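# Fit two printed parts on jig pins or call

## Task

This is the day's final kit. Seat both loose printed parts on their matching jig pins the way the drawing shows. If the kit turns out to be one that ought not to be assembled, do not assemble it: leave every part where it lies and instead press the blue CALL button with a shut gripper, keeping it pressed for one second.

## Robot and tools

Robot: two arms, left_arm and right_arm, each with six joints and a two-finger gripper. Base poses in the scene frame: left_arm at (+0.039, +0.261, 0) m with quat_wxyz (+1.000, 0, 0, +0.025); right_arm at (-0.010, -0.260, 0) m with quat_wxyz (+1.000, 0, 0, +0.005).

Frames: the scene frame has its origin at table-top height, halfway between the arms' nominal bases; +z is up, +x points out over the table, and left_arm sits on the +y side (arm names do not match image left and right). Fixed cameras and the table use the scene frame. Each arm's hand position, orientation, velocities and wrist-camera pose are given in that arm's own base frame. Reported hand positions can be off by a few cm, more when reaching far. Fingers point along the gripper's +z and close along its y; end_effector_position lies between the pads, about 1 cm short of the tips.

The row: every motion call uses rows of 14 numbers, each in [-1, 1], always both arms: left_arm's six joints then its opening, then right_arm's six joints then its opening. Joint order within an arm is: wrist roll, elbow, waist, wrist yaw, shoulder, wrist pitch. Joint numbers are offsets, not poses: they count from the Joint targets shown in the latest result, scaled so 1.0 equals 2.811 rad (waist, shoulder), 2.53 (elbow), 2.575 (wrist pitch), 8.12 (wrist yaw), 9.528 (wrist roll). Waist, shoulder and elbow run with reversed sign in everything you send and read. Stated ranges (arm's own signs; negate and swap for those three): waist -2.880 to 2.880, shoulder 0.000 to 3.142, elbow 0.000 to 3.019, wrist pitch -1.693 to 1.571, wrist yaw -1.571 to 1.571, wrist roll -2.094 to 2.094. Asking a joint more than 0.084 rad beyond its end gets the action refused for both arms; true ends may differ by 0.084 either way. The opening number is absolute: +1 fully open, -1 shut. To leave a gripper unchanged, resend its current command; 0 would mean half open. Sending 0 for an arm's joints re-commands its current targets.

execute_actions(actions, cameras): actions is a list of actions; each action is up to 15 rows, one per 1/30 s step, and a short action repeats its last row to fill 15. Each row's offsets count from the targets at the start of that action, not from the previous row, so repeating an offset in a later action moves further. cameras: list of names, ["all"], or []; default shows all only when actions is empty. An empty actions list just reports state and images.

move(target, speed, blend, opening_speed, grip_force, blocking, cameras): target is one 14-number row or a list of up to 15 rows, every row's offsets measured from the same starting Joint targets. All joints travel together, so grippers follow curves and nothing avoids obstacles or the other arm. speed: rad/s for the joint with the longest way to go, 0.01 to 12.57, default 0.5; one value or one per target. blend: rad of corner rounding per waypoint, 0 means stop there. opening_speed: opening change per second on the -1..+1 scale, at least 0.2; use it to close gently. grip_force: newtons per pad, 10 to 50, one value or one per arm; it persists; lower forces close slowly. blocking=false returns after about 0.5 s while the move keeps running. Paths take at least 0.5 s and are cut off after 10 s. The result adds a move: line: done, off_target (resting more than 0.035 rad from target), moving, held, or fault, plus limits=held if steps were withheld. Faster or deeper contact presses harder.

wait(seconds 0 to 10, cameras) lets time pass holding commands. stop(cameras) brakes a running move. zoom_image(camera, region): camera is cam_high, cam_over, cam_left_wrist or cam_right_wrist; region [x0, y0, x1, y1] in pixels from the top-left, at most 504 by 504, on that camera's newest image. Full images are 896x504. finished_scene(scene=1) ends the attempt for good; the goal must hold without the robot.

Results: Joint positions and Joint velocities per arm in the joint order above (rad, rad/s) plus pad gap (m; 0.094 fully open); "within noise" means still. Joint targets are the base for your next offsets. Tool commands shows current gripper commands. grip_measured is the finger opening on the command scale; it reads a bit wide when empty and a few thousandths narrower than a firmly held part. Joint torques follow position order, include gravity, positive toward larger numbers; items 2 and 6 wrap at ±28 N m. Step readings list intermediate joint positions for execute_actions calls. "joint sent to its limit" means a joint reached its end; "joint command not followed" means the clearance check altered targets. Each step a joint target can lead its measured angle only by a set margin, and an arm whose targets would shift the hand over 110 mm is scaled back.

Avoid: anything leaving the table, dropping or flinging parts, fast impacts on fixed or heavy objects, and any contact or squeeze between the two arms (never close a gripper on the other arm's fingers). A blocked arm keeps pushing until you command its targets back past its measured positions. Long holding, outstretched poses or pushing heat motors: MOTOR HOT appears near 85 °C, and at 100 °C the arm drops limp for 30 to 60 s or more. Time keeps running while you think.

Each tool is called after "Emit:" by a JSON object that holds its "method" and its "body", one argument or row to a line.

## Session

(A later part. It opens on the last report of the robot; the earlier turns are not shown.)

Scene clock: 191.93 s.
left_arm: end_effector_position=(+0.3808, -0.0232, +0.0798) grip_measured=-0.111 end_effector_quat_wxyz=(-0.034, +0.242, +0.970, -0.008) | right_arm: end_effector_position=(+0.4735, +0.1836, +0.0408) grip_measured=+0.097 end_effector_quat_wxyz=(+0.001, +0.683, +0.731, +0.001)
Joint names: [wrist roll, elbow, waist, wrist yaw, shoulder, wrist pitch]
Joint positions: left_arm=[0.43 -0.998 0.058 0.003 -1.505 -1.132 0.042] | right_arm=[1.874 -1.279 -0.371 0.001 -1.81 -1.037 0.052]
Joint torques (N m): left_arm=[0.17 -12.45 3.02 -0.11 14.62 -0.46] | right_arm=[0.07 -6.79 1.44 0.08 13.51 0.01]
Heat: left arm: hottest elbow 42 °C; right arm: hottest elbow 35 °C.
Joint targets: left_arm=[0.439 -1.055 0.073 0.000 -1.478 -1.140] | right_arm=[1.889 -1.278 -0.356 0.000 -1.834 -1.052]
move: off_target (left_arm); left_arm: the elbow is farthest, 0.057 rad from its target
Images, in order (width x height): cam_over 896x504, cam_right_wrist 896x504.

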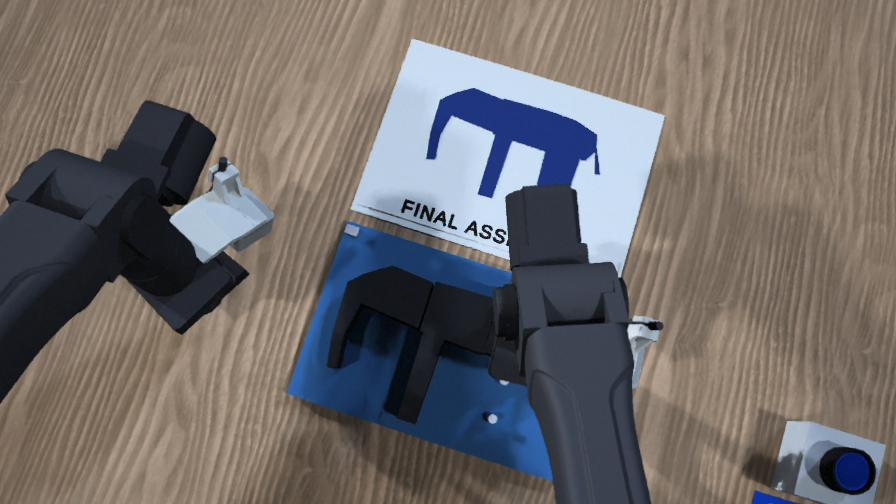

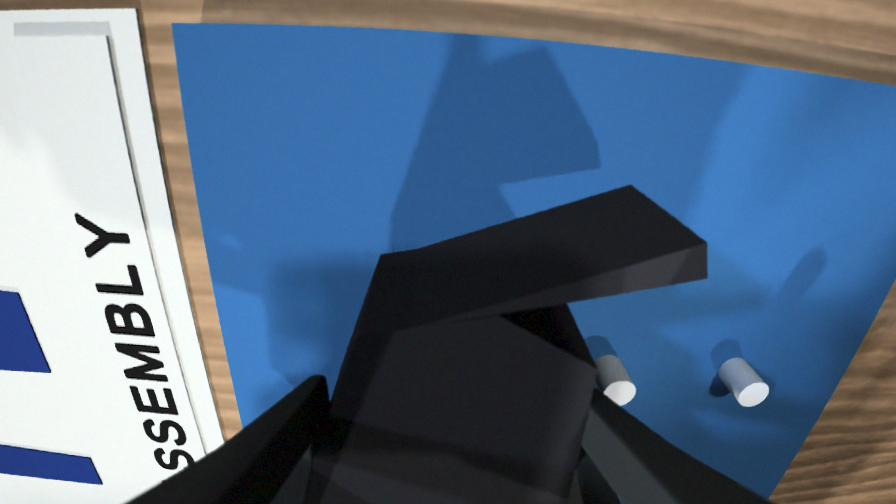

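Emit:
{"method": "move", "body": {
  "target": [
    [0, 0, 0, 0, 0, 0, -0.3, 0, 0, 0.000285, 0, 0, 0, -0.25],
    [0, 0, 0, 0, 0, 0, -0.3, 0, 0, 0.00057, 0, 0, 0, -0.25],
    [0, 0, 0, 0, 0, 0, -0.3, 0, 0, 0.00085, 0, 0, 0, -0.25],
    [0, 0, 0, 0, 0, 0, -0.3, 0, 0, 0.00085, 0, 0, -0.001, -0.25]
  ],
  "speed": 0.1,
  "cameras": []
}}

Scene clock: 198.80 s.
left_arm: end_effector_position=(+0.3808, -0.0232, +0.0798) grip_measured=-0.111 end_effector_quat_wxyz=(-0.034, +0.242, +0.970, -0.008) | right_arm: end_effector_position=(+0.4737, +0.1824, +0.0408) grip_measured=+0.097 end_effector_quat_wxyz=(+0.001, +0.684, +0.730, +0.001)
Joint names: [wrist roll, elbow, waist, wrist yaw, shoulder, wrist pitch]
Joint positions: left_arm=[0.43 -0.998 0.058 0.003 -1.505 -1.132 0.042] | right_arm=[1.874 -1.279 -0.369 0.001 -1.81 -1.037 0.052]
Joint torques (N m): left_arm=[0.19 -12.34 3.25 -0.15 14.45 -0.24] | right_arm=[0.09 -6.79 1.44 0.1 13.63 0.09]
Heat: left arm: hottest elbow 42 °C; right arm: hottest elbow 35 °C.
Joint targets: left_arm=[0.439 -1.055 0.073 0.000 -1.478 -1.140] | right_arm=[1.889 -1.278 -0.354 0.000 -1.834 -1.054]
move: off_target (left_arm); left_arm: the elbow is farthest, 0.057 rad from its target
No camera images: "cameras" was empty.

Emit:
{"method": "move", "body": {
  "target": [0, 0, 0, 0, 0, 0, -0.3, 0, 0.00166, 0, 0, -0.00196, 0.01534, -0.25],
  "speed": 0.1,
  "cameras": ["cam_over", "cam_right_wrist", "cam_high"]
}}

Emit:
{"method": "zoom_image", "body": {
  "camera": "cam_over",
  "region": [460, 325, 510, 365]
}}

Emit:
{"method": "zoom_image", "body": {
  "camera": "cam_right_wrist",
  "region": [540, 300, 790, 440]
}}

Scene clock: 200.63 s.
left_arm: end_effector_position=(+0.3808, -0.0232, +0.0798) grip_measured=-0.111 end_effector_quat_wxyz=(-0.034, +0.242, +0.970, -0.008) | right_arm: end_effector_position=(+0.4745, +0.1827, +0.0408) grip_measured=+0.097 end_effector_quat_wxyz=(+0.001, +0.684, +0.730, +0.002)
Joint names: [wrist roll, elbow, waist, wrist yaw, shoulder, wrist pitch]
Joint positions: left_arm=[0.43 -0.998 0.058 0.003 -1.505 -1.132 0.042] | right_arm=[1.875 -1.279 -0.369 0.001 -1.81 -1.034 0.052]
Joint torques (N m): left_arm=[0.18 -12.45 2.9 -0.11 14.21 -0.42] | right_arm=[0.08 -6.49 1.32 0.09 13.04 1.31]
Heat: left arm: hottest elbow 42 °C; right arm: hottest elbow 35 °C.
Joint targets: left_arm=[0.439 -1.055 0.073 0.000 -1.478 -1.140] | right_arm=[1.889 -1.274 -0.354 0.000 -1.839 -1.015]
move: off_target (left_arm); left_arm: the elbow is farthest, 0.057 rad from its target
Images, in order (width x height): cam_high 896x504, cam_over 896x504, cam_right_wrist 896x504.

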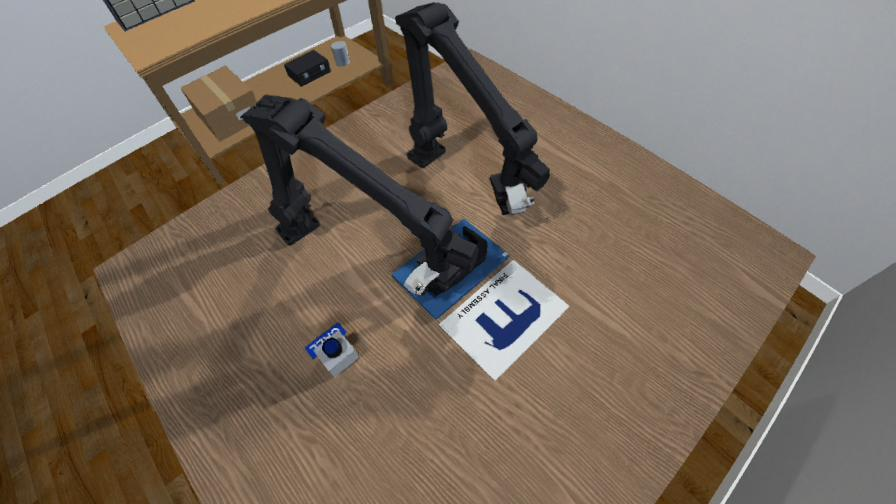

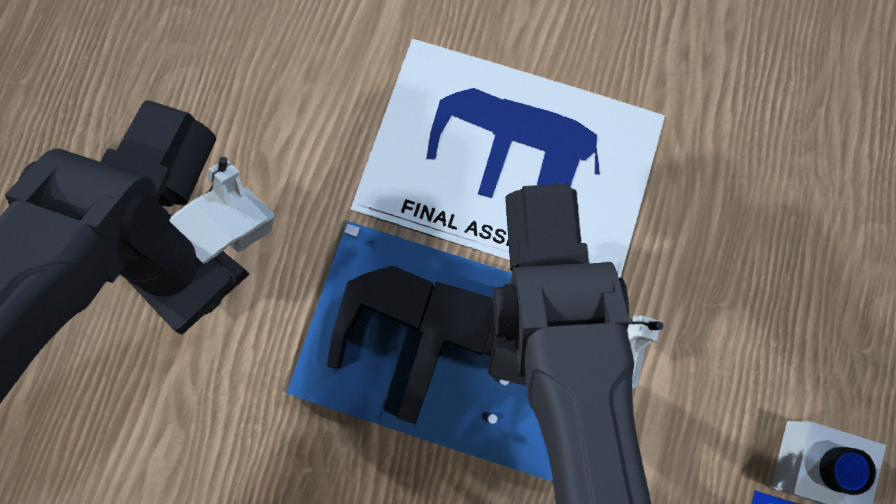

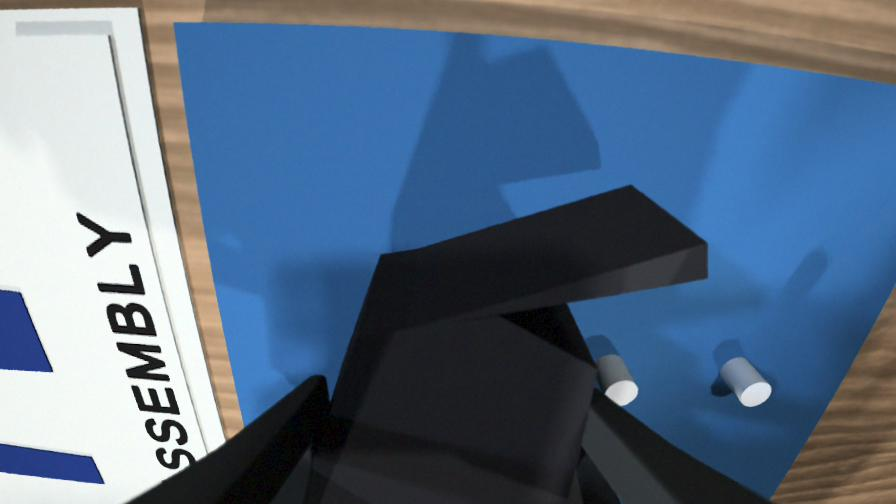

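Scaled by 10.080 from the camera's 896x504 image, which has a finer 1280x720 frame.

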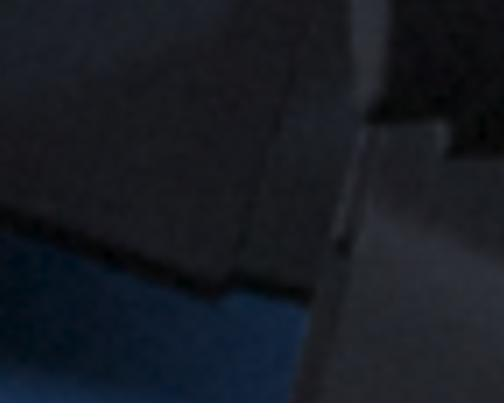

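Scaled by 2.016 from the camera's 896x504 image, which has a finer 1280x720 frame.

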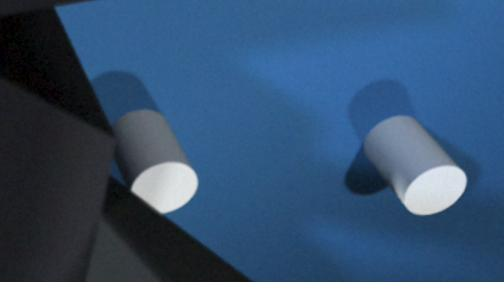

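Emit:
{"method": "move", "body": {
  "target": [
    [0, 0, 0, 0, 0, 0, -0.3, 0, 0, 0, 0, 0, -0.01631, -0.25],
    [0, 0, 0, 0, 0, 0, -0.3, 0, 0, -0.01352, 0, 0, -0.01631, -0.25]
  ],
  "speed": [0.1, 0.015],
  "cameras": []
}}

Scene clock: 207.53 s.
left_arm: end_effector_position=(+0.3808, -0.0232, +0.0798) grip_measured=-0.111 end_effector_quat_wxyz=(-0.034, +0.242, +0.970, -0.008) | right_arm: end_effector_position=(+0.4705, +0.1831, +0.0362) grip_measured=+0.097 end_effector_quat_wxyz=(-0.002, +0.683, +0.731, -0.006)
Joint names: [wrist roll, elbow, waist, wrist yaw, shoulder, wrist pitch]
Joint positions: left_arm=[0.43 -0.998 0.058 0.003 -1.505 -1.132 0.042] | right_arm=[1.876 -1.278 -0.372 0.002 -1.819 -1.043 0.052]
Joint torques (N m): left_arm=[0.18 -12.37 3.02 -0.12 14.21 -0.43] | right_arm=[0.07 -6.46 -1.26 0.04 14.15 0.1]
Heat: left arm: hottest elbow 42 °C; right arm: hottest elbow 34 °C.
Joint targets: left_arm=[0.439 -1.055 0.073 0.000 -1.478 -1.140] | right_arm=[1.889 -1.274 -0.392 0.000 -1.839 -1.057]
move: off_target (left_arm); left_arm: the elbow is farthest, 0.057 rad from its target
No camera images: "cameras" was empty.

Emit:
{"method": "wait", "body": {
  "seconds": 0.1,
  "cameras": ["cam_over", "cam_right_wrist"]
}}

Emit:
{"method": "zoom_image", "body": {
  "camera": "cam_over",
  "region": [460, 325, 510, 365]
}}

Emit:
{"method": "zoom_image", "body": {
  "camera": "cam_right_wrist",
  "region": [540, 300, 790, 440]
}}

Scene clock: 208.13 s.
left_arm: end_effector_position=(+0.3808, -0.0232, +0.0798) grip_measured=-0.111 end_effector_quat_wxyz=(-0.034, +0.242, +0.970, -0.008) | right_arm: end_effector_position=(+0.4705, +0.1831, +0.0362) grip_measured=+0.097 end_effector_quat_wxyz=(-0.002, +0.683, +0.731, -0.006)
Joint names: [wrist roll, elbow, waist, wrist yaw, shoulder, wrist pitch]
Joint positions: left_arm=[0.43 -0.998 0.058 0.003 -1.505 -1.132 0.042] | right_arm=[1.876 -1.278 -0.372 0.002 -1.819 -1.043 0.052]
Joint torques (N m): left_arm=[0.17 -12.33 2.9 -0.15 14.1 -0.35] | right_arm=[0.07 -6.42 -1.2 0.05 13.98 0.14]
Heat: left arm: hottest elbow 42 °C; right arm: hottest elbow 34 °C.
Joint targets: left_arm=[0.439 -1.055 0.073 0.000 -1.478 -1.140] | right_arm=[1.889 -1.274 -0.392 0.000 -1.839 -1.057]
Tool commands: left_gripper/opening=-0.3 right_gripper/opening=-0.25
wait: 0.10 s; at rest from the start
Images, in order (width x height): cam_over 896x504, cam_right_wrist 896x504.

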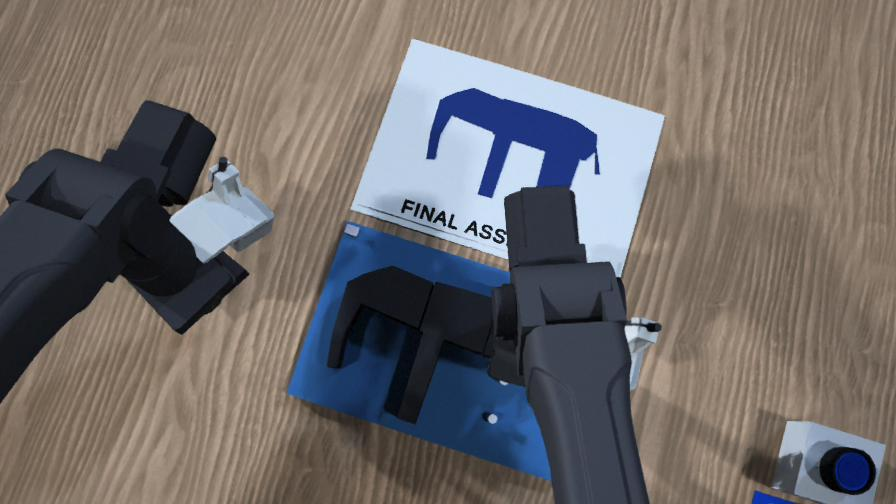

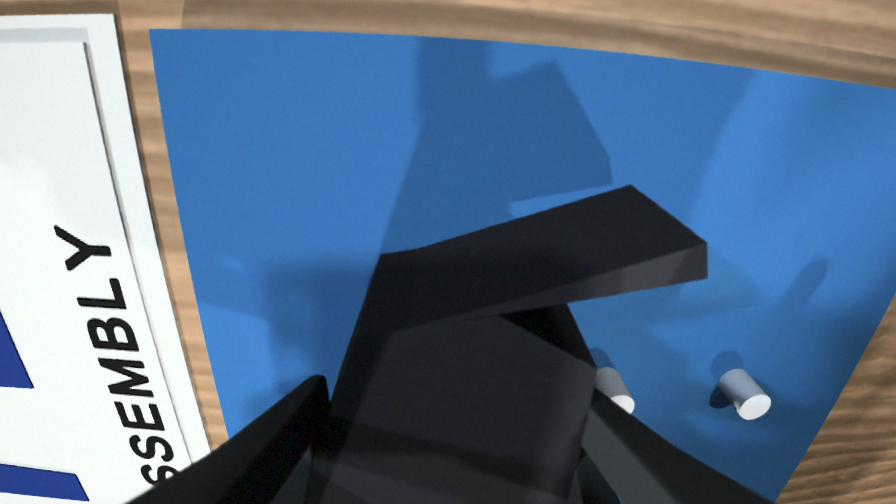

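Scaled by 10.080 from the camera's 896x504 image, which has a finer 1280x720 frame.

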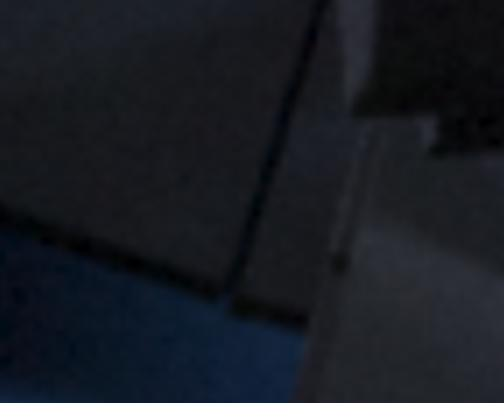

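Scaled by 2.016 from the camera's 896x504 image, which has a finer 1280x720 frame.

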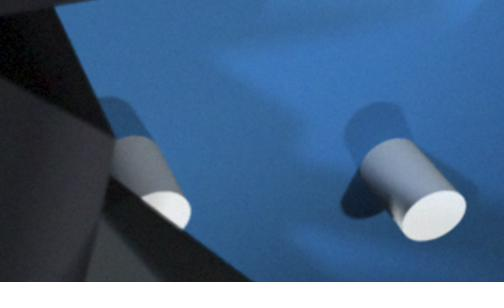

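Emit:
{"method": "move", "body": {
  "target": [0, 0, 0, 0, 0, 0, -0.3, 0, 0.00474, 0.00142, 0, 0, 0.02019, -0.25],
  "speed": 0.08,
  "cameras": []
}}

Scene clock: 210.50 s.
left_arm: end_effector_position=(+0.3808, -0.0232, +0.0798) grip_measured=-0.111 end_effector_quat_wxyz=(-0.034, +0.242, +0.970, -0.008) | right_arm: end_effector_position=(+0.4715, +0.1834, +0.0318) grip_measured=+0.097 end_effector_quat_wxyz=(+0.001, +0.683, +0.731, +0.000)
Joint names: [wrist roll, elbow, waist, wrist yaw, shoulder, wrist pitch]
Joint positions: left_arm=[0.43 -0.998 0.058 0.003 -1.505 -1.132 0.042] | right_arm=[1.876 -1.265 -0.372 0.002 -1.819 -1.015 0.052]
Joint torques (N m): left_arm=[0.19 -12.27 2.61 -0.12 14.04 -0.32] | right_arm=[0.07 -6.63 -1.03 0.03 14.04 1.1]
Heat: left arm: hottest elbow 42 °C; right arm: hottest elbow 34 °C.
Joint targets: left_arm=[0.439 -1.055 0.073 0.000 -1.478 -1.140] | right_arm=[1.889 -1.262 -0.388 0.000 -1.839 -1.005]
move: off_target (left_arm); left_arm: the elbow is farthest, 0.057 rad from its target
No camera images: "cameras" was empty.

Emit:
{"method": "move", "body": {
  "target": [0,0,0,0,0,0,-0.3,0,0.00249,0,0,-0.002846,0.00505,-0.25],
  "speed": 0.02,
  "cameras": ["cam_over", "cam_right_wrist"]
}}

Scene clock: 214.40 s.
left_arm: end_effector_position=(+0.3808, -0.0232, +0.0798) grip_measured=-0.111 end_effector_quat_wxyz=(-0.034, +0.242, +0.970, -0.008) | right_arm: end_effector_position=(+0.4715, +0.1834, +0.0304) grip_measured=+0.097 end_effector_quat_wxyz=(+0.002, +0.683, +0.731, +0.002)
Joint names: [wrist roll, elbow, waist, wrist yaw, shoulder, wrist pitch]
Joint positions: left_arm=[0.43 -0.998 0.058 0.003 -1.505 -1.132 0.042] | right_arm=[1.876 -1.261 -0.372 0.002 -1.82 -1.008 0.052]
Joint torques (N m): left_arm=[0.17 -12.4 3.14 -0.13 14.86 -0.39] | right_arm=[0.08 -6.31 -0.85 0.03 13.22 1.37]
Heat: left arm: hottest elbow 43 °C; right arm: hottest elbow 34 °C.
Joint targets: left_arm=[0.439 -1.055 0.073 0.000 -1.478 -1.140] | right_arm=[1.889 -1.255 -0.388 -0.001 -1.847 -0.992]
move: off_target (left_arm); left_arm: the elbow is farthest, 0.057 rad from its target
Images, in order (width x height): cam_over 896x504, cam_right_wrist 896x504.

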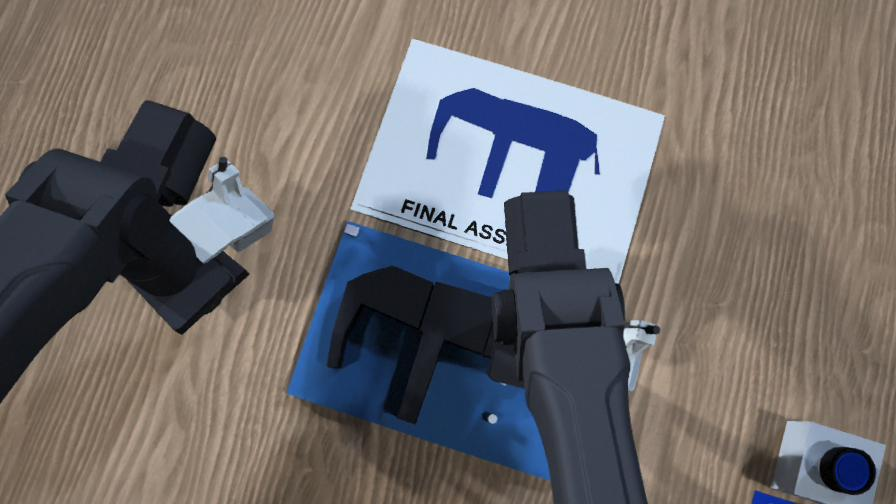

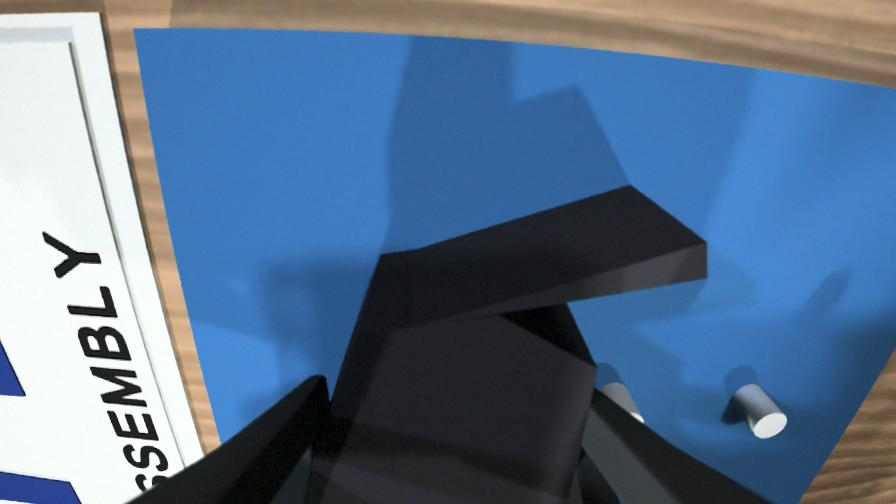

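Emit:
{"method": "move", "body": {
  "target": [0,0,0,0,0,0,-0.3,0,0.0028,0,0,-0.0032,0.0057,-0.25],
  "speed": 0.02
}}

Emit:
{"method": "move", "body": {
  "target": [0,0,0,0,0,0,-0.3,0,0.0028,0,0,-0.0032,0.0057,-0.25],
  "speed": 0.02,
  "cameras": ["cam_right_wrist"]
}}

Scene clock: 215.73 s.
left_arm: end_effector_position=(+0.3808, -0.0232, +0.0798) grip_measured=-0.111 end_effector_quat_wxyz=(-0.034, +0.242, +0.970, -0.008) | right_arm: end_effector_position=(+0.4713, +0.1833, +0.0299) grip_measured=+0.097 end_effector_quat_wxyz=(+0.002, +0.683, +0.731, +0.002)
Joint names: [wrist roll, elbow, waist, wrist yaw, shoulder, wrist pitch]
Joint positions: left_arm=[0.43 -0.998 0.058 0.003 -1.505 -1.132 0.042] | right_arm=[1.876 -1.26 -0.372 0.002 -1.82 -1.006 0.052]
Joint torques (N m): left_arm=[0.17 -12.19 2.84 -0.11 13.98 -0.38] | right_arm=[0.09 -5.9 -1.03 0.03 12.28 1.77]
Heat: left arm: hottest elbow 43 °C; right arm: hottest elbow 34 °C.
Joint targets: left_arm=[0.439 -1.055 0.073 0.000 -1.478 -1.140] | right_arm=[1.889 -1.248 -0.388 -0.001 -1.856 -0.977]
move: off_target (left_arm, right_arm); left_arm: the elbow is farthest, 0.057 rad from its target; right_arm: the shoulder is farthest, 0.036 rad from its target

Scene clock: 216.70 s.
left_arm: end_effector_position=(+0.3808, -0.0232, +0.0798) grip_measured=-0.111 end_effector_quat_wxyz=(-0.034, +0.242, +0.970, -0.008) | right_arm: end_effector_position=(+0.4712, +0.1833, +0.0295) grip_measured=+0.097 end_effector_quat_wxyz=(+0.002, +0.683, +0.731, +0.002)
Joint names: [wrist roll, elbow, waist, wrist yaw, shoulder, wrist pitch]
Joint positions: left_arm=[0.43 -0.998 0.058 0.003 -1.505 -1.132 0.042] | right_arm=[1.876 -1.258 -0.372 0.002 -1.82 -1.004 0.052]
Joint torques (N m): left_arm=[0.2 -12.37 3.25 -0.12 14.15 -0.39] | right_arm=[0.08 -5.55 -1.2 0.04 11.4 2.28]
Heat: left arm: hottest elbow 43 °C; right arm: hottest elbow 34 °C.
Joint targets: left_arm=[0.439 -1.055 0.073 0.000 -1.478 -1.140] | right_arm=[1.889 -1.241 -0.388 -0.001 -1.865 -0.962]
move: off_target (left_arm, right_arm); left_arm: the elbow is farthest, 0.057 rad from its target; right_arm: the shoulder is farthest, 0.045 rad from its target
Images, in order (width x height): cam_right_wrist 896x504.

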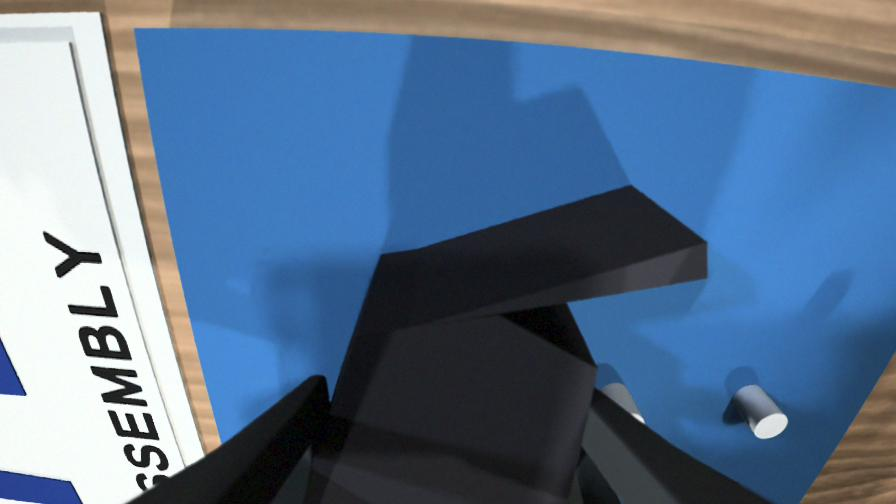

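Emit:
{"method": "zoom_image", "body": {
  "camera": "cam_right_wrist",
  "region": [220, 160, 724, 444]
}}

Scaled by 1.000.

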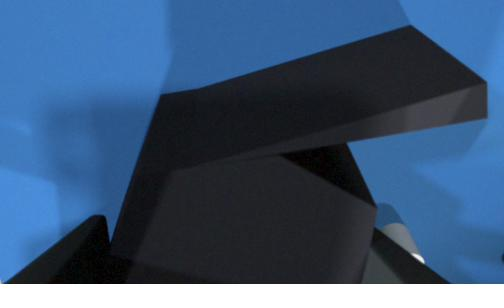

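Emit:
{"method": "move", "body": {
  "target": [
    [0,0,0,0,0,0,-0.3,0,-0.00672,0,0,0.00818,-0.01165,-0.25],
    [0,0,0,0,0,0,-0.3,0,-0.00672,0,0,0.00818,-0.01165,0.3]
  ],
  "speed": 0.04,
  "opening_speed": 0.6,
  "cameras": ["cam_over", "cam_right_wrist"]
}}

Scene clock: 220.77 s.
left_arm: end_effector_position=(+0.3808, -0.0232, +0.0798) grip_measured=-0.111 end_effector_quat_wxyz=(-0.034, +0.242, +0.970, -0.008) | right_arm: end_effector_position=(+0.4715, +0.1840, +0.0292) grip_measured=+0.298 end_effector_quat_wxyz=(+0.002, +0.683, +0.731, +0.003)
Joint names: [wrist roll, elbow, waist, wrist yaw, shoulder, wrist pitch]
Joint positions: left_arm=[0.43 -0.998 0.058 0.003 -1.505 -1.132 0.042] | right_arm=[1.876 -1.258 -0.374 0.002 -1.82 -1.002 0.061]
Joint torques (N m): left_arm=[0.17 -12.4 2.67 -0.15 14.68 -0.42] | right_arm=[0.08 -6.74 -1.03 0.05 13.74 1.05]
Heat: left arm: hottest elbow 43 °C; right arm: hottest elbow 34 °C.
Joint targets: left_arm=[0.439 -1.055 0.073 0.000 -1.478 -1.140] | right_arm=[1.889 -1.258 -0.388 0.000 -1.842 -0.992]
move: off_target (left_arm); left_arm: the elbow is farthest, 0.057 rad from its target
Images, in order (width x height): cam_over 896x504, cam_right_wrist 896x504.

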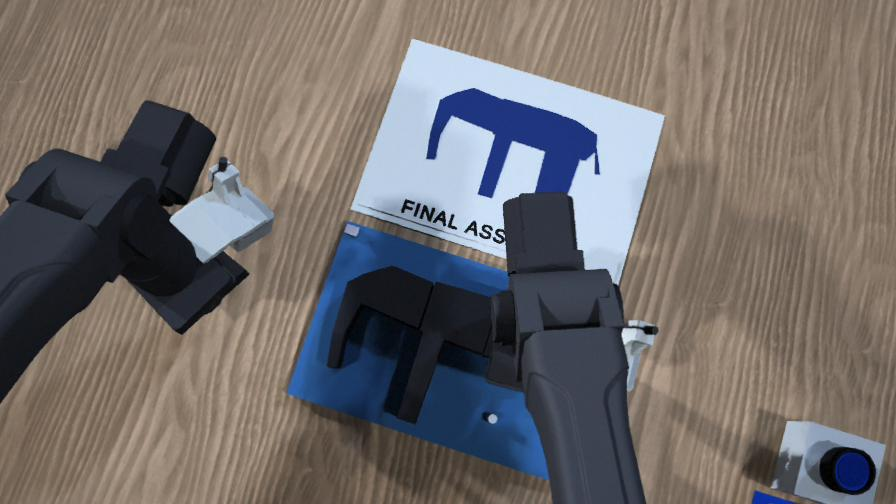

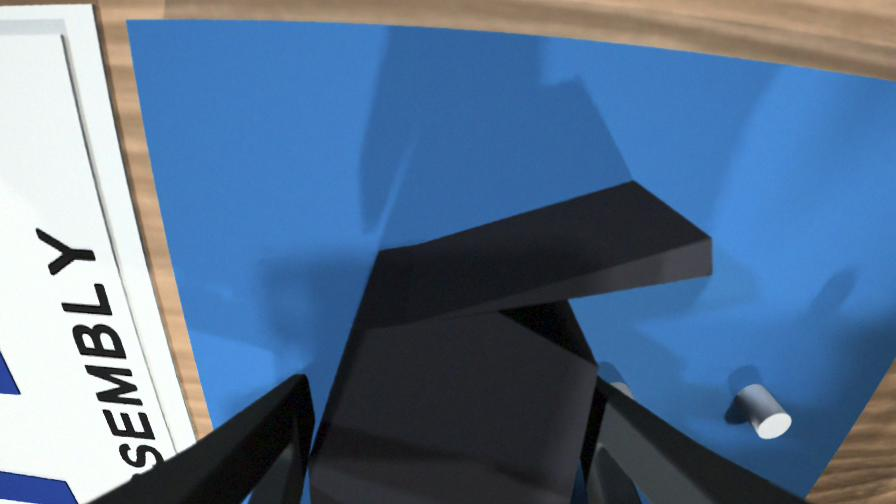

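Emit:
{"method": "move", "body": {
  "target": [
    [0,0,0,0,0,0,-0.3,0,-0.01897,0,0,0.01494,-0.00816,0.3],
    [0,0,0,0,0,0,-0.3,0,-0.03083,0,0,0.02419,-0.03146,0.3],
    [0,0,0,0,0,0,-0.3,0,-0.04625,0,0,0.0370,-0.06097,0.3],
    [0,0,0,0,0,0,-0.3,0,-0.07747,0,0,0.05407,-0.1099,0.3]
  ],
  "speed": [0.06, 0.06, 0.15, 0.25],
  "blend": [0, 0.01, 0.02, 0],
  "cameras": ["cam_over", "cam_right_wrist"]
}}

Scene clock: 227.53 s.
left_arm: end_effector_position=(+0.3808, -0.0232, +0.0798) grip_measured=-0.111 end_effector_quat_wxyz=(-0.034, +0.242, +0.970, -0.008) | right_arm: end_effector_position=(+0.4736, +0.1849, +0.1412) grip_measured=+0.299 end_effector_quat_wxyz=(+0.005, +0.683, +0.731, +0.008)
Joint names: [wrist roll, elbow, waist, wrist yaw, shoulder, wrist pitch]
Joint positions: left_arm=[0.43 -0.998 0.058 0.003 -1.505 -1.132 0.042] | right_arm=[1.876 -1.411 -0.374 0.002 -1.698 -1.264 0.061]
Joint torques (N m): left_arm=[0.18 -12.34 2.9 -0.16 14.27 -0.34] | right_arm=[0.07 -10.78 -0.97 0.04 15.62 0.31]
Heat: left arm: hottest elbow 43 °C; right arm: hottest elbow 35 °C.
Joint targets: left_arm=[0.439 -1.055 0.073 0.000 -1.478 -1.140] | right_arm=[1.889 -1.454 -0.388 0.000 -1.690 -1.275]
move: off_target (left_arm, right_arm); left_arm: the elbow is farthest, 0.057 rad from its target; right_arm: the elbow is farthest, 0.043 rad from its target
Images, in order (width x height): cam_over 896x504, cam_right_wrist 896x504.

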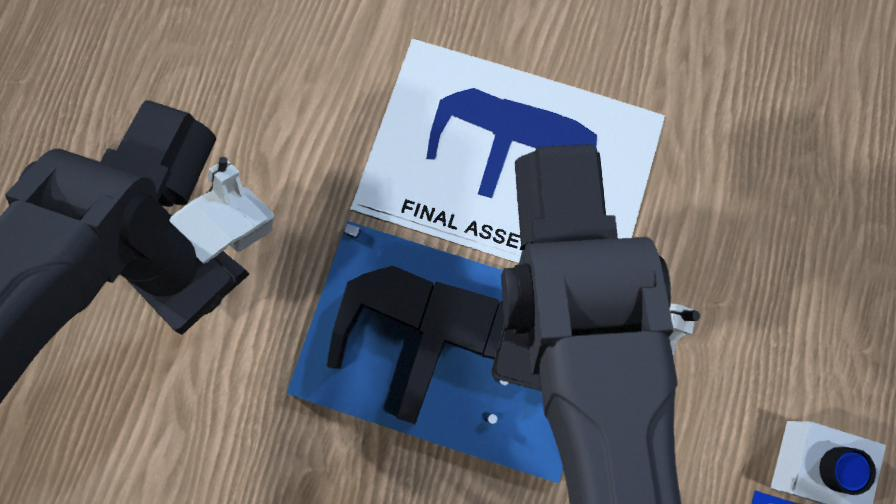

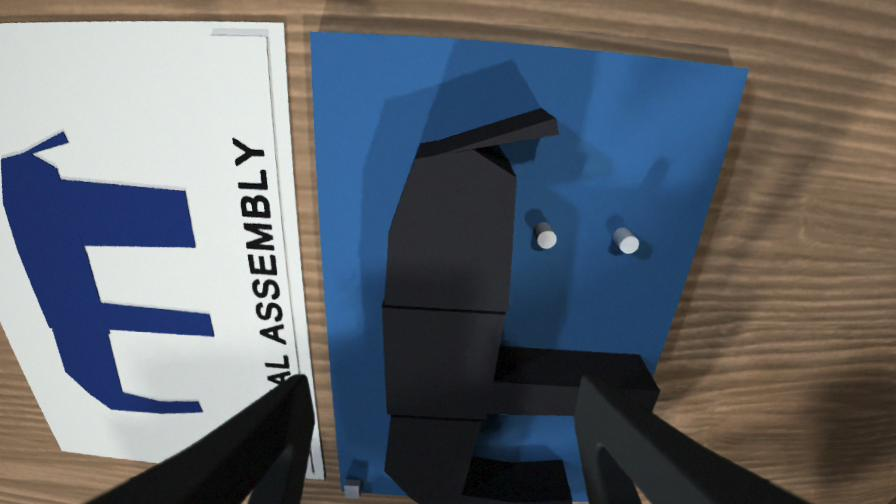

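Emit:
{"method": "zoom_image", "body": {
  "camera": "cam_right_wrist",
  "region": [340, 90, 680, 430]
}}

Emit:
{"method": "zoom_image", "body": {
  "camera": "cam_over",
  "region": [400, 260, 560, 400]
}}

Scaled by 1.482 from the camera's 896x504 image, which has a finer 1280x720 frame.

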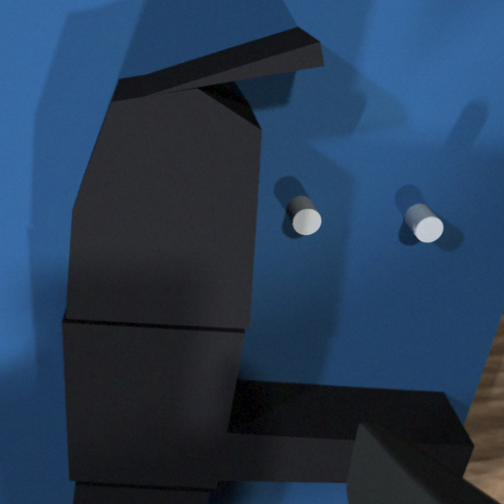

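Scaled by 3.150 from the camera's 896x504 image, which has a finer 1280x720 frame.

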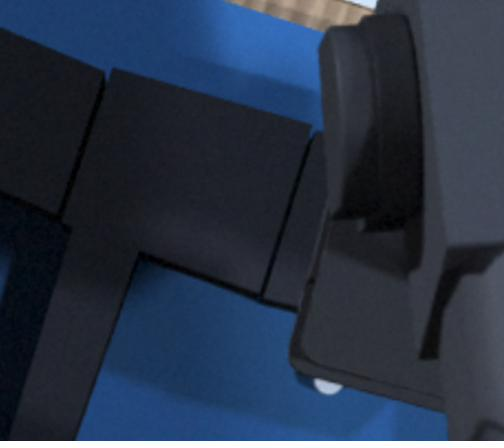

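Emit:
{"method": "move", "body": {
  "target": [-0.11178,-0.07905,0.21309,0,-0.03664,-0.02524,-0.3,0,0.0727,0.227,0,0.1138,-0.068,0.3],
  "speed": 0.6,
  "cameras": ["cam_over", "cam_left_wrist"]
}}

Scene clock: 234.47 s.
left_arm: end_effector_position=(+0.3488, -0.2742, +0.1192) grip_measured=-0.111 end_effector_quat_wxyz=(-0.004, +0.024, +1.000, +0.001) | right_arm: end_effector_position=(+0.3914, -0.0968, +0.2273) grip_measured=+0.299 end_effector_quat_wxyz=(+0.009, +0.872, +0.490, +0.010)
Joint names: [wrist roll, elbow, waist, wrist yaw, shoulder, wrist pitch]
Joint positions: left_arm=[-0.616 -1.193 0.664 0.003 -1.574 -1.198 0.042] | right_arm=[1.876 -1.275 0.241 0 -1.38 -1.439 0.061]
Joint torques (N m): left_arm=[0.01 -13.3 2.14 -0.16 13.33 -0.14] | right_arm=[0.07 -7.6 1.26 0.11 10.4 0.24]
Heat: left arm: hottest elbow 43 °C; right arm: hottest elbow 37 °C.
Joint targets: left_arm=[-0.626 -1.255 0.672 0.000 -1.581 -1.205] | right_arm=[1.889 -1.270 0.250 -0.001 -1.370 -1.450]
move: off_target (left_arm); left_arm: the elbow is farthest, 0.062 rad from its target
Images, in order (width x height): cam_over 896x504, cam_left_wrist 896x504.

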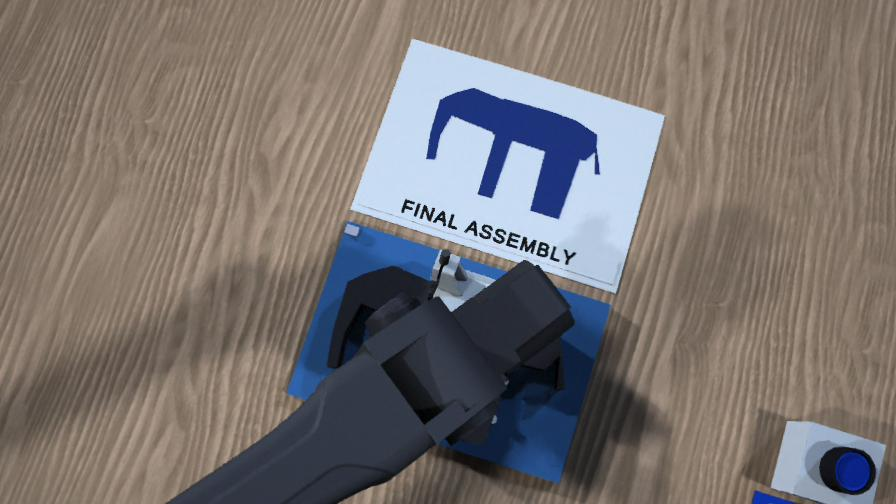

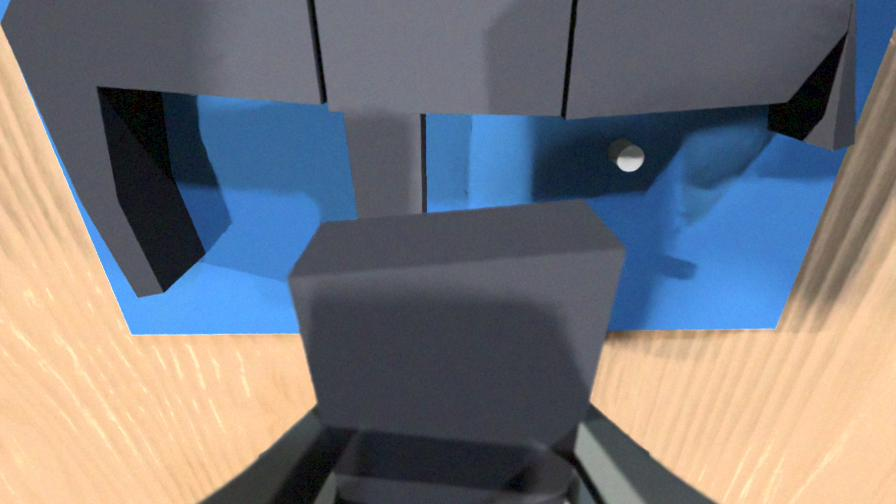

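Emit:
{"method": "zoom_image", "body": {
  "camera": "cam_left_wrist",
  "region": [200, 100, 704, 384]
}}

Emit:
{"method": "zoom_image", "body": {
  "camera": "cam_left_wrist",
  "region": [230, 180, 680, 504]
}}

Scaled by 1.000.

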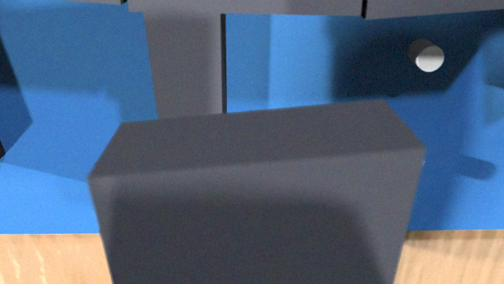

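Scaled by 1.120 from the camera's 896x504 image, which has a finer 1280x720 frame.

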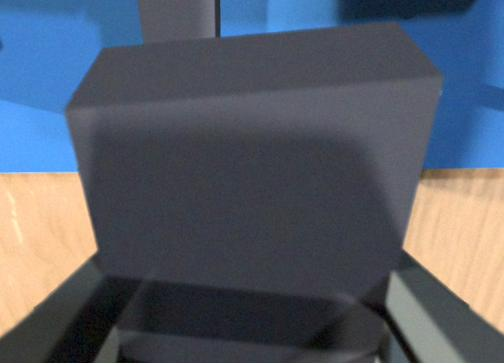

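Emit:
{"method": "move", "body": {
  "target": [-0.01535,-0.01304,0.05204,0,-0.01352,0.01165,-0.3,0,0,0,0,0,0,0.3],
  "speed": 0.2,
  "cameras": ["cam_over", "cam_left_wrist"]
}}

Scene clock: 248.37 s.
left_arm: end_effector_position=(+0.3167, -0.3324, +0.1139) grip_measured=-0.111 end_effector_quat_wxyz=(-0.001, +0.023, +1.000, -0.001) | right_arm: end_effector_position=(+0.3914, -0.0968, +0.2273) grip_measured=+0.299 end_effector_quat_wxyz=(+0.009, +0.872, +0.490, +0.010)
Joint names: [wrist roll, elbow, waist, wrist yaw, shoulder, wrist pitch]
Joint positions: left_arm=[-0.763 -1.226 0.808 0.003 -1.613 -1.184 0.042] | right_arm=[1.876 -1.275 0.241 0 -1.38 -1.439 0.061]
Joint torques (N m): left_arm=[-0.04 -13.38 2.32 -0.19 13.86 0.38] | right_arm=[0.06 -7.64 1.14 0.11 10.4 0.2]
Heat: left arm: hottest elbow 44 °C; right arm: hottest elbow 37 °C.
Joint targets: left_arm=[-0.772 -1.288 0.819 0.000 -1.619 -1.175] | right_arm=[1.889 -1.270 0.250 -0.001 -1.370 -1.450]
move: off_target (left_arm); left_arm: the elbow is farthest, 0.062 rad from its target
Images, in order (width x height): cam_over 896x504, cam_left_wrist 896x504.

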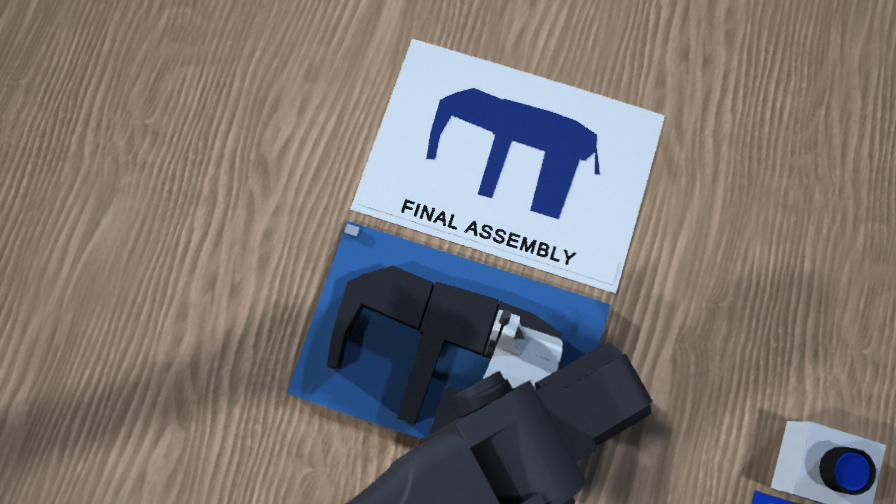

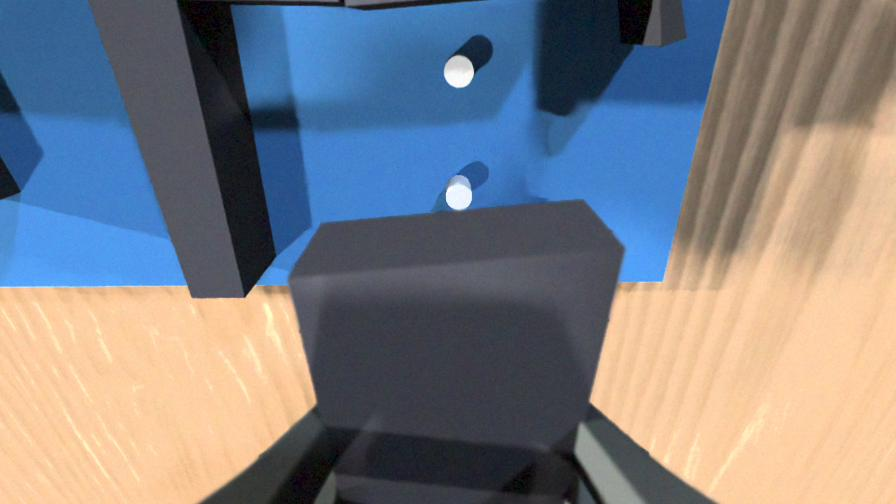

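Emit:
{"method": "zoom_image", "body": {
  "camera": "cam_left_wrist",
  "region": [340, 0, 592, 142]
}}

Emit:
{"method": "zoom_image", "body": {
  "camera": "cam_left_wrist",
  "region": [280, 150, 640, 353]
}}

Scaled by 2.000 from the camera's 896x504 image, which has a finer 1280x720 frame.

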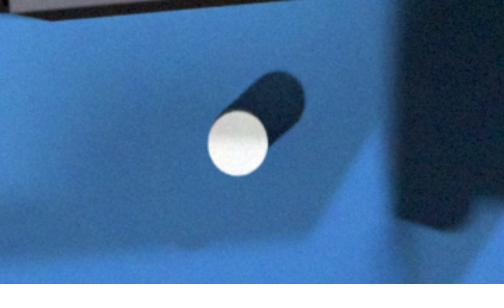

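Scaled by 1.400 from the camera's 896x504 image, which has a finer 1280x720 frame.

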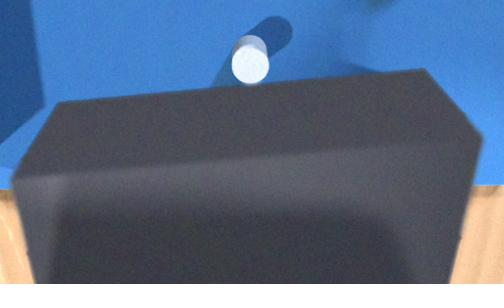

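Emit:
{"method": "move", "body": {
  "target": [0.00661,0.02739,-0.02515,0,-0.0471,0.05464,-0.3,0,0,0,0,0,0,0.3],
  "speed": 0.12,
  "cameras": ["cam_over", "cam_left_wrist"]
}}

Scene clock: 255.93 s.
left_arm: end_effector_position=(+0.3484, -0.3332, +0.0483) grip_measured=-0.111 end_effector_quat_wxyz=(-0.004, +0.021, +1.000, +0.002) | right_arm: end_effector_position=(+0.3914, -0.0968, +0.2273) grip_measured=+0.299 end_effector_quat_wxyz=(+0.009, +0.872, +0.490, +0.010)
Joint names: [wrist roll, elbow, waist, wrist yaw, shoulder, wrist pitch]
Joint positions: left_arm=[-0.719 -1.214 0.761 0.003 -1.749 -1.044 0.042] | right_arm=[1.876 -1.275 0.241 0 -1.38 -1.439 0.061]
Joint torques (N m): left_arm=[0.16 -7.97 0.26 -0.19 15.68 0.44] | right_arm=[0.07 -7.6 0.97 0.11 10.23 0.23]
Heat: left arm: hottest elbow 43 °C; right arm: hottest elbow 37 °C.
Joint targets: left_arm=[-0.709 -1.218 0.748 0.000 -1.752 -1.035] | right_arm=[1.889 -1.270 0.250 -0.001 -1.370 -1.450]
move: done
Images, in order (width x height): cam_over 896x504, cam_left_wrist 896x504.

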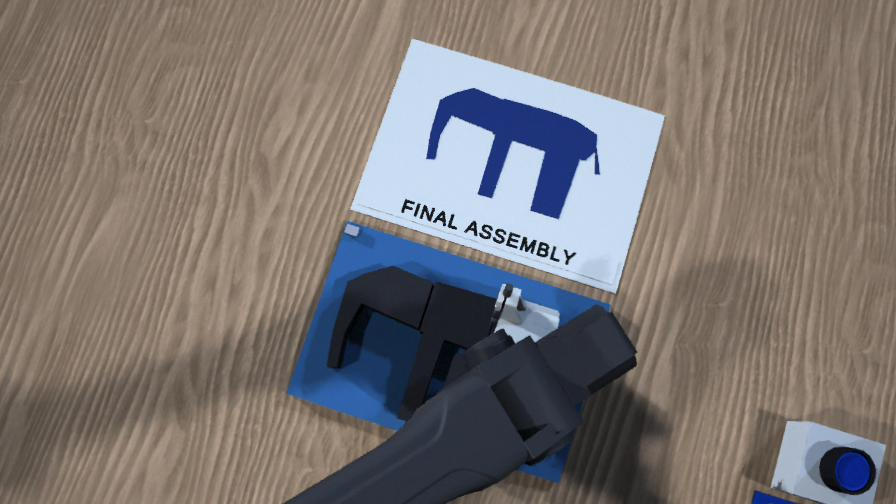

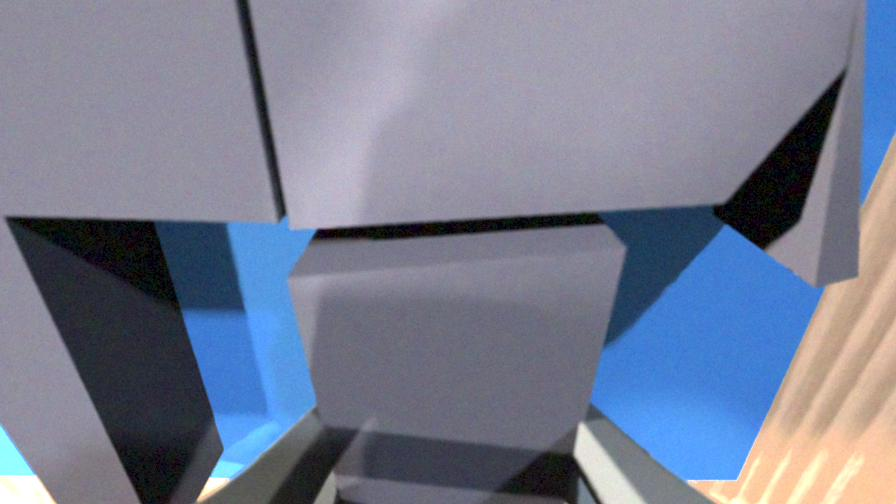

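Emit:
{"method": "zoom_image", "body": {
  "camera": "cam_left_wrist",
  "region": [250, 160, 502, 302]
}}

Emit:
{"method": "zoom_image", "body": {
  "camera": "cam_left_wrist",
  "region": [502, 160, 754, 302]
}}

Scaled by 2.000 from the camera's 896x504 image, which has a finer 1280x720 frame.

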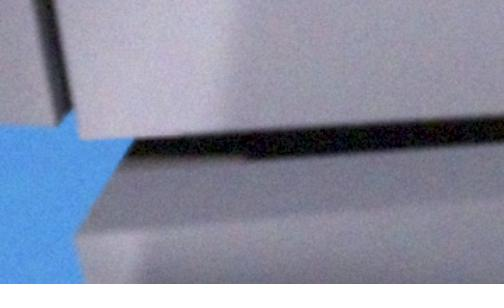

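Scaled by 2.000 from the camera's 896x504 image, which has a finer 1280x720 frame.

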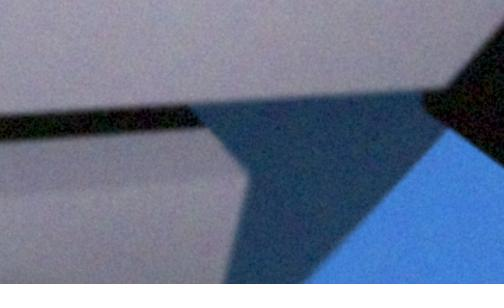

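Emit:
{"method": "move", "body": {
  "target": [
    [-0.00178,0,0.00783,0,0.00889,0,-0.3,0,0,0,0,0,0,0.3],
    [-0.00588,0.02213,0.02206,0,0.03166,0.00155,-0.3,0,0,0,0,0,0,0.3]
  ],
  "speed": 0.08,
  "blend": [0.005, 0],
  "cameras": ["cam_left_wrist"]
}}

Scene clock: 271.00 s.
left_arm: end_effector_position=(+0.3235, -0.3319, +0.0552) grip_measured=-0.111 end_effector_quat_wxyz=(-0.003, +0.020, +1.000, +0.001) | right_arm: end_effector_position=(+0.3914, -0.0968, +0.2273) grip_measured=+0.299 end_effector_quat_wxyz=(+0.009, +0.872, +0.490, +0.010)
Joint names: [wrist roll, elbow, waist, wrist yaw, shoulder, wrist pitch]
Joint positions: left_arm=[-0.756 -1.16 0.796 0.003 -1.695 -1.04 0.042] | right_arm=[1.876 -1.275 0.241 0 -1.38 -1.439 0.061]
Joint torques (N m): left_arm=[0.05 -7.6 2.67 -0.2 17.44 0.4] | right_arm=[0.07 -7.58 0.97 0.12 10.29 0.25]
Heat: left arm: hottest elbow 40 °C; right arm: hottest elbow 38 °C.
Joint targets: left_arm=[-0.765 -1.162 0.810 0.000 -1.663 -1.030] | right_arm=[1.889 -1.270 0.250 -0.001 -1.370 -1.450]
move: done
Images, in order (width x height): cam_left_wrist 896x504.

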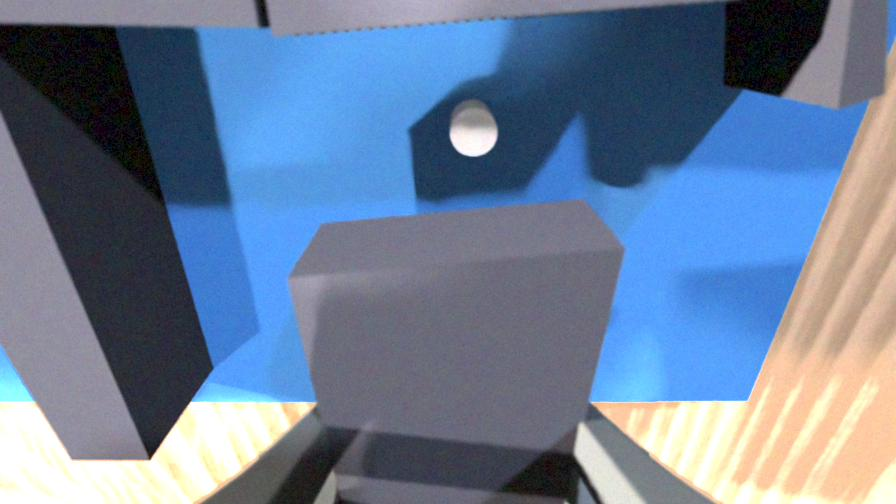

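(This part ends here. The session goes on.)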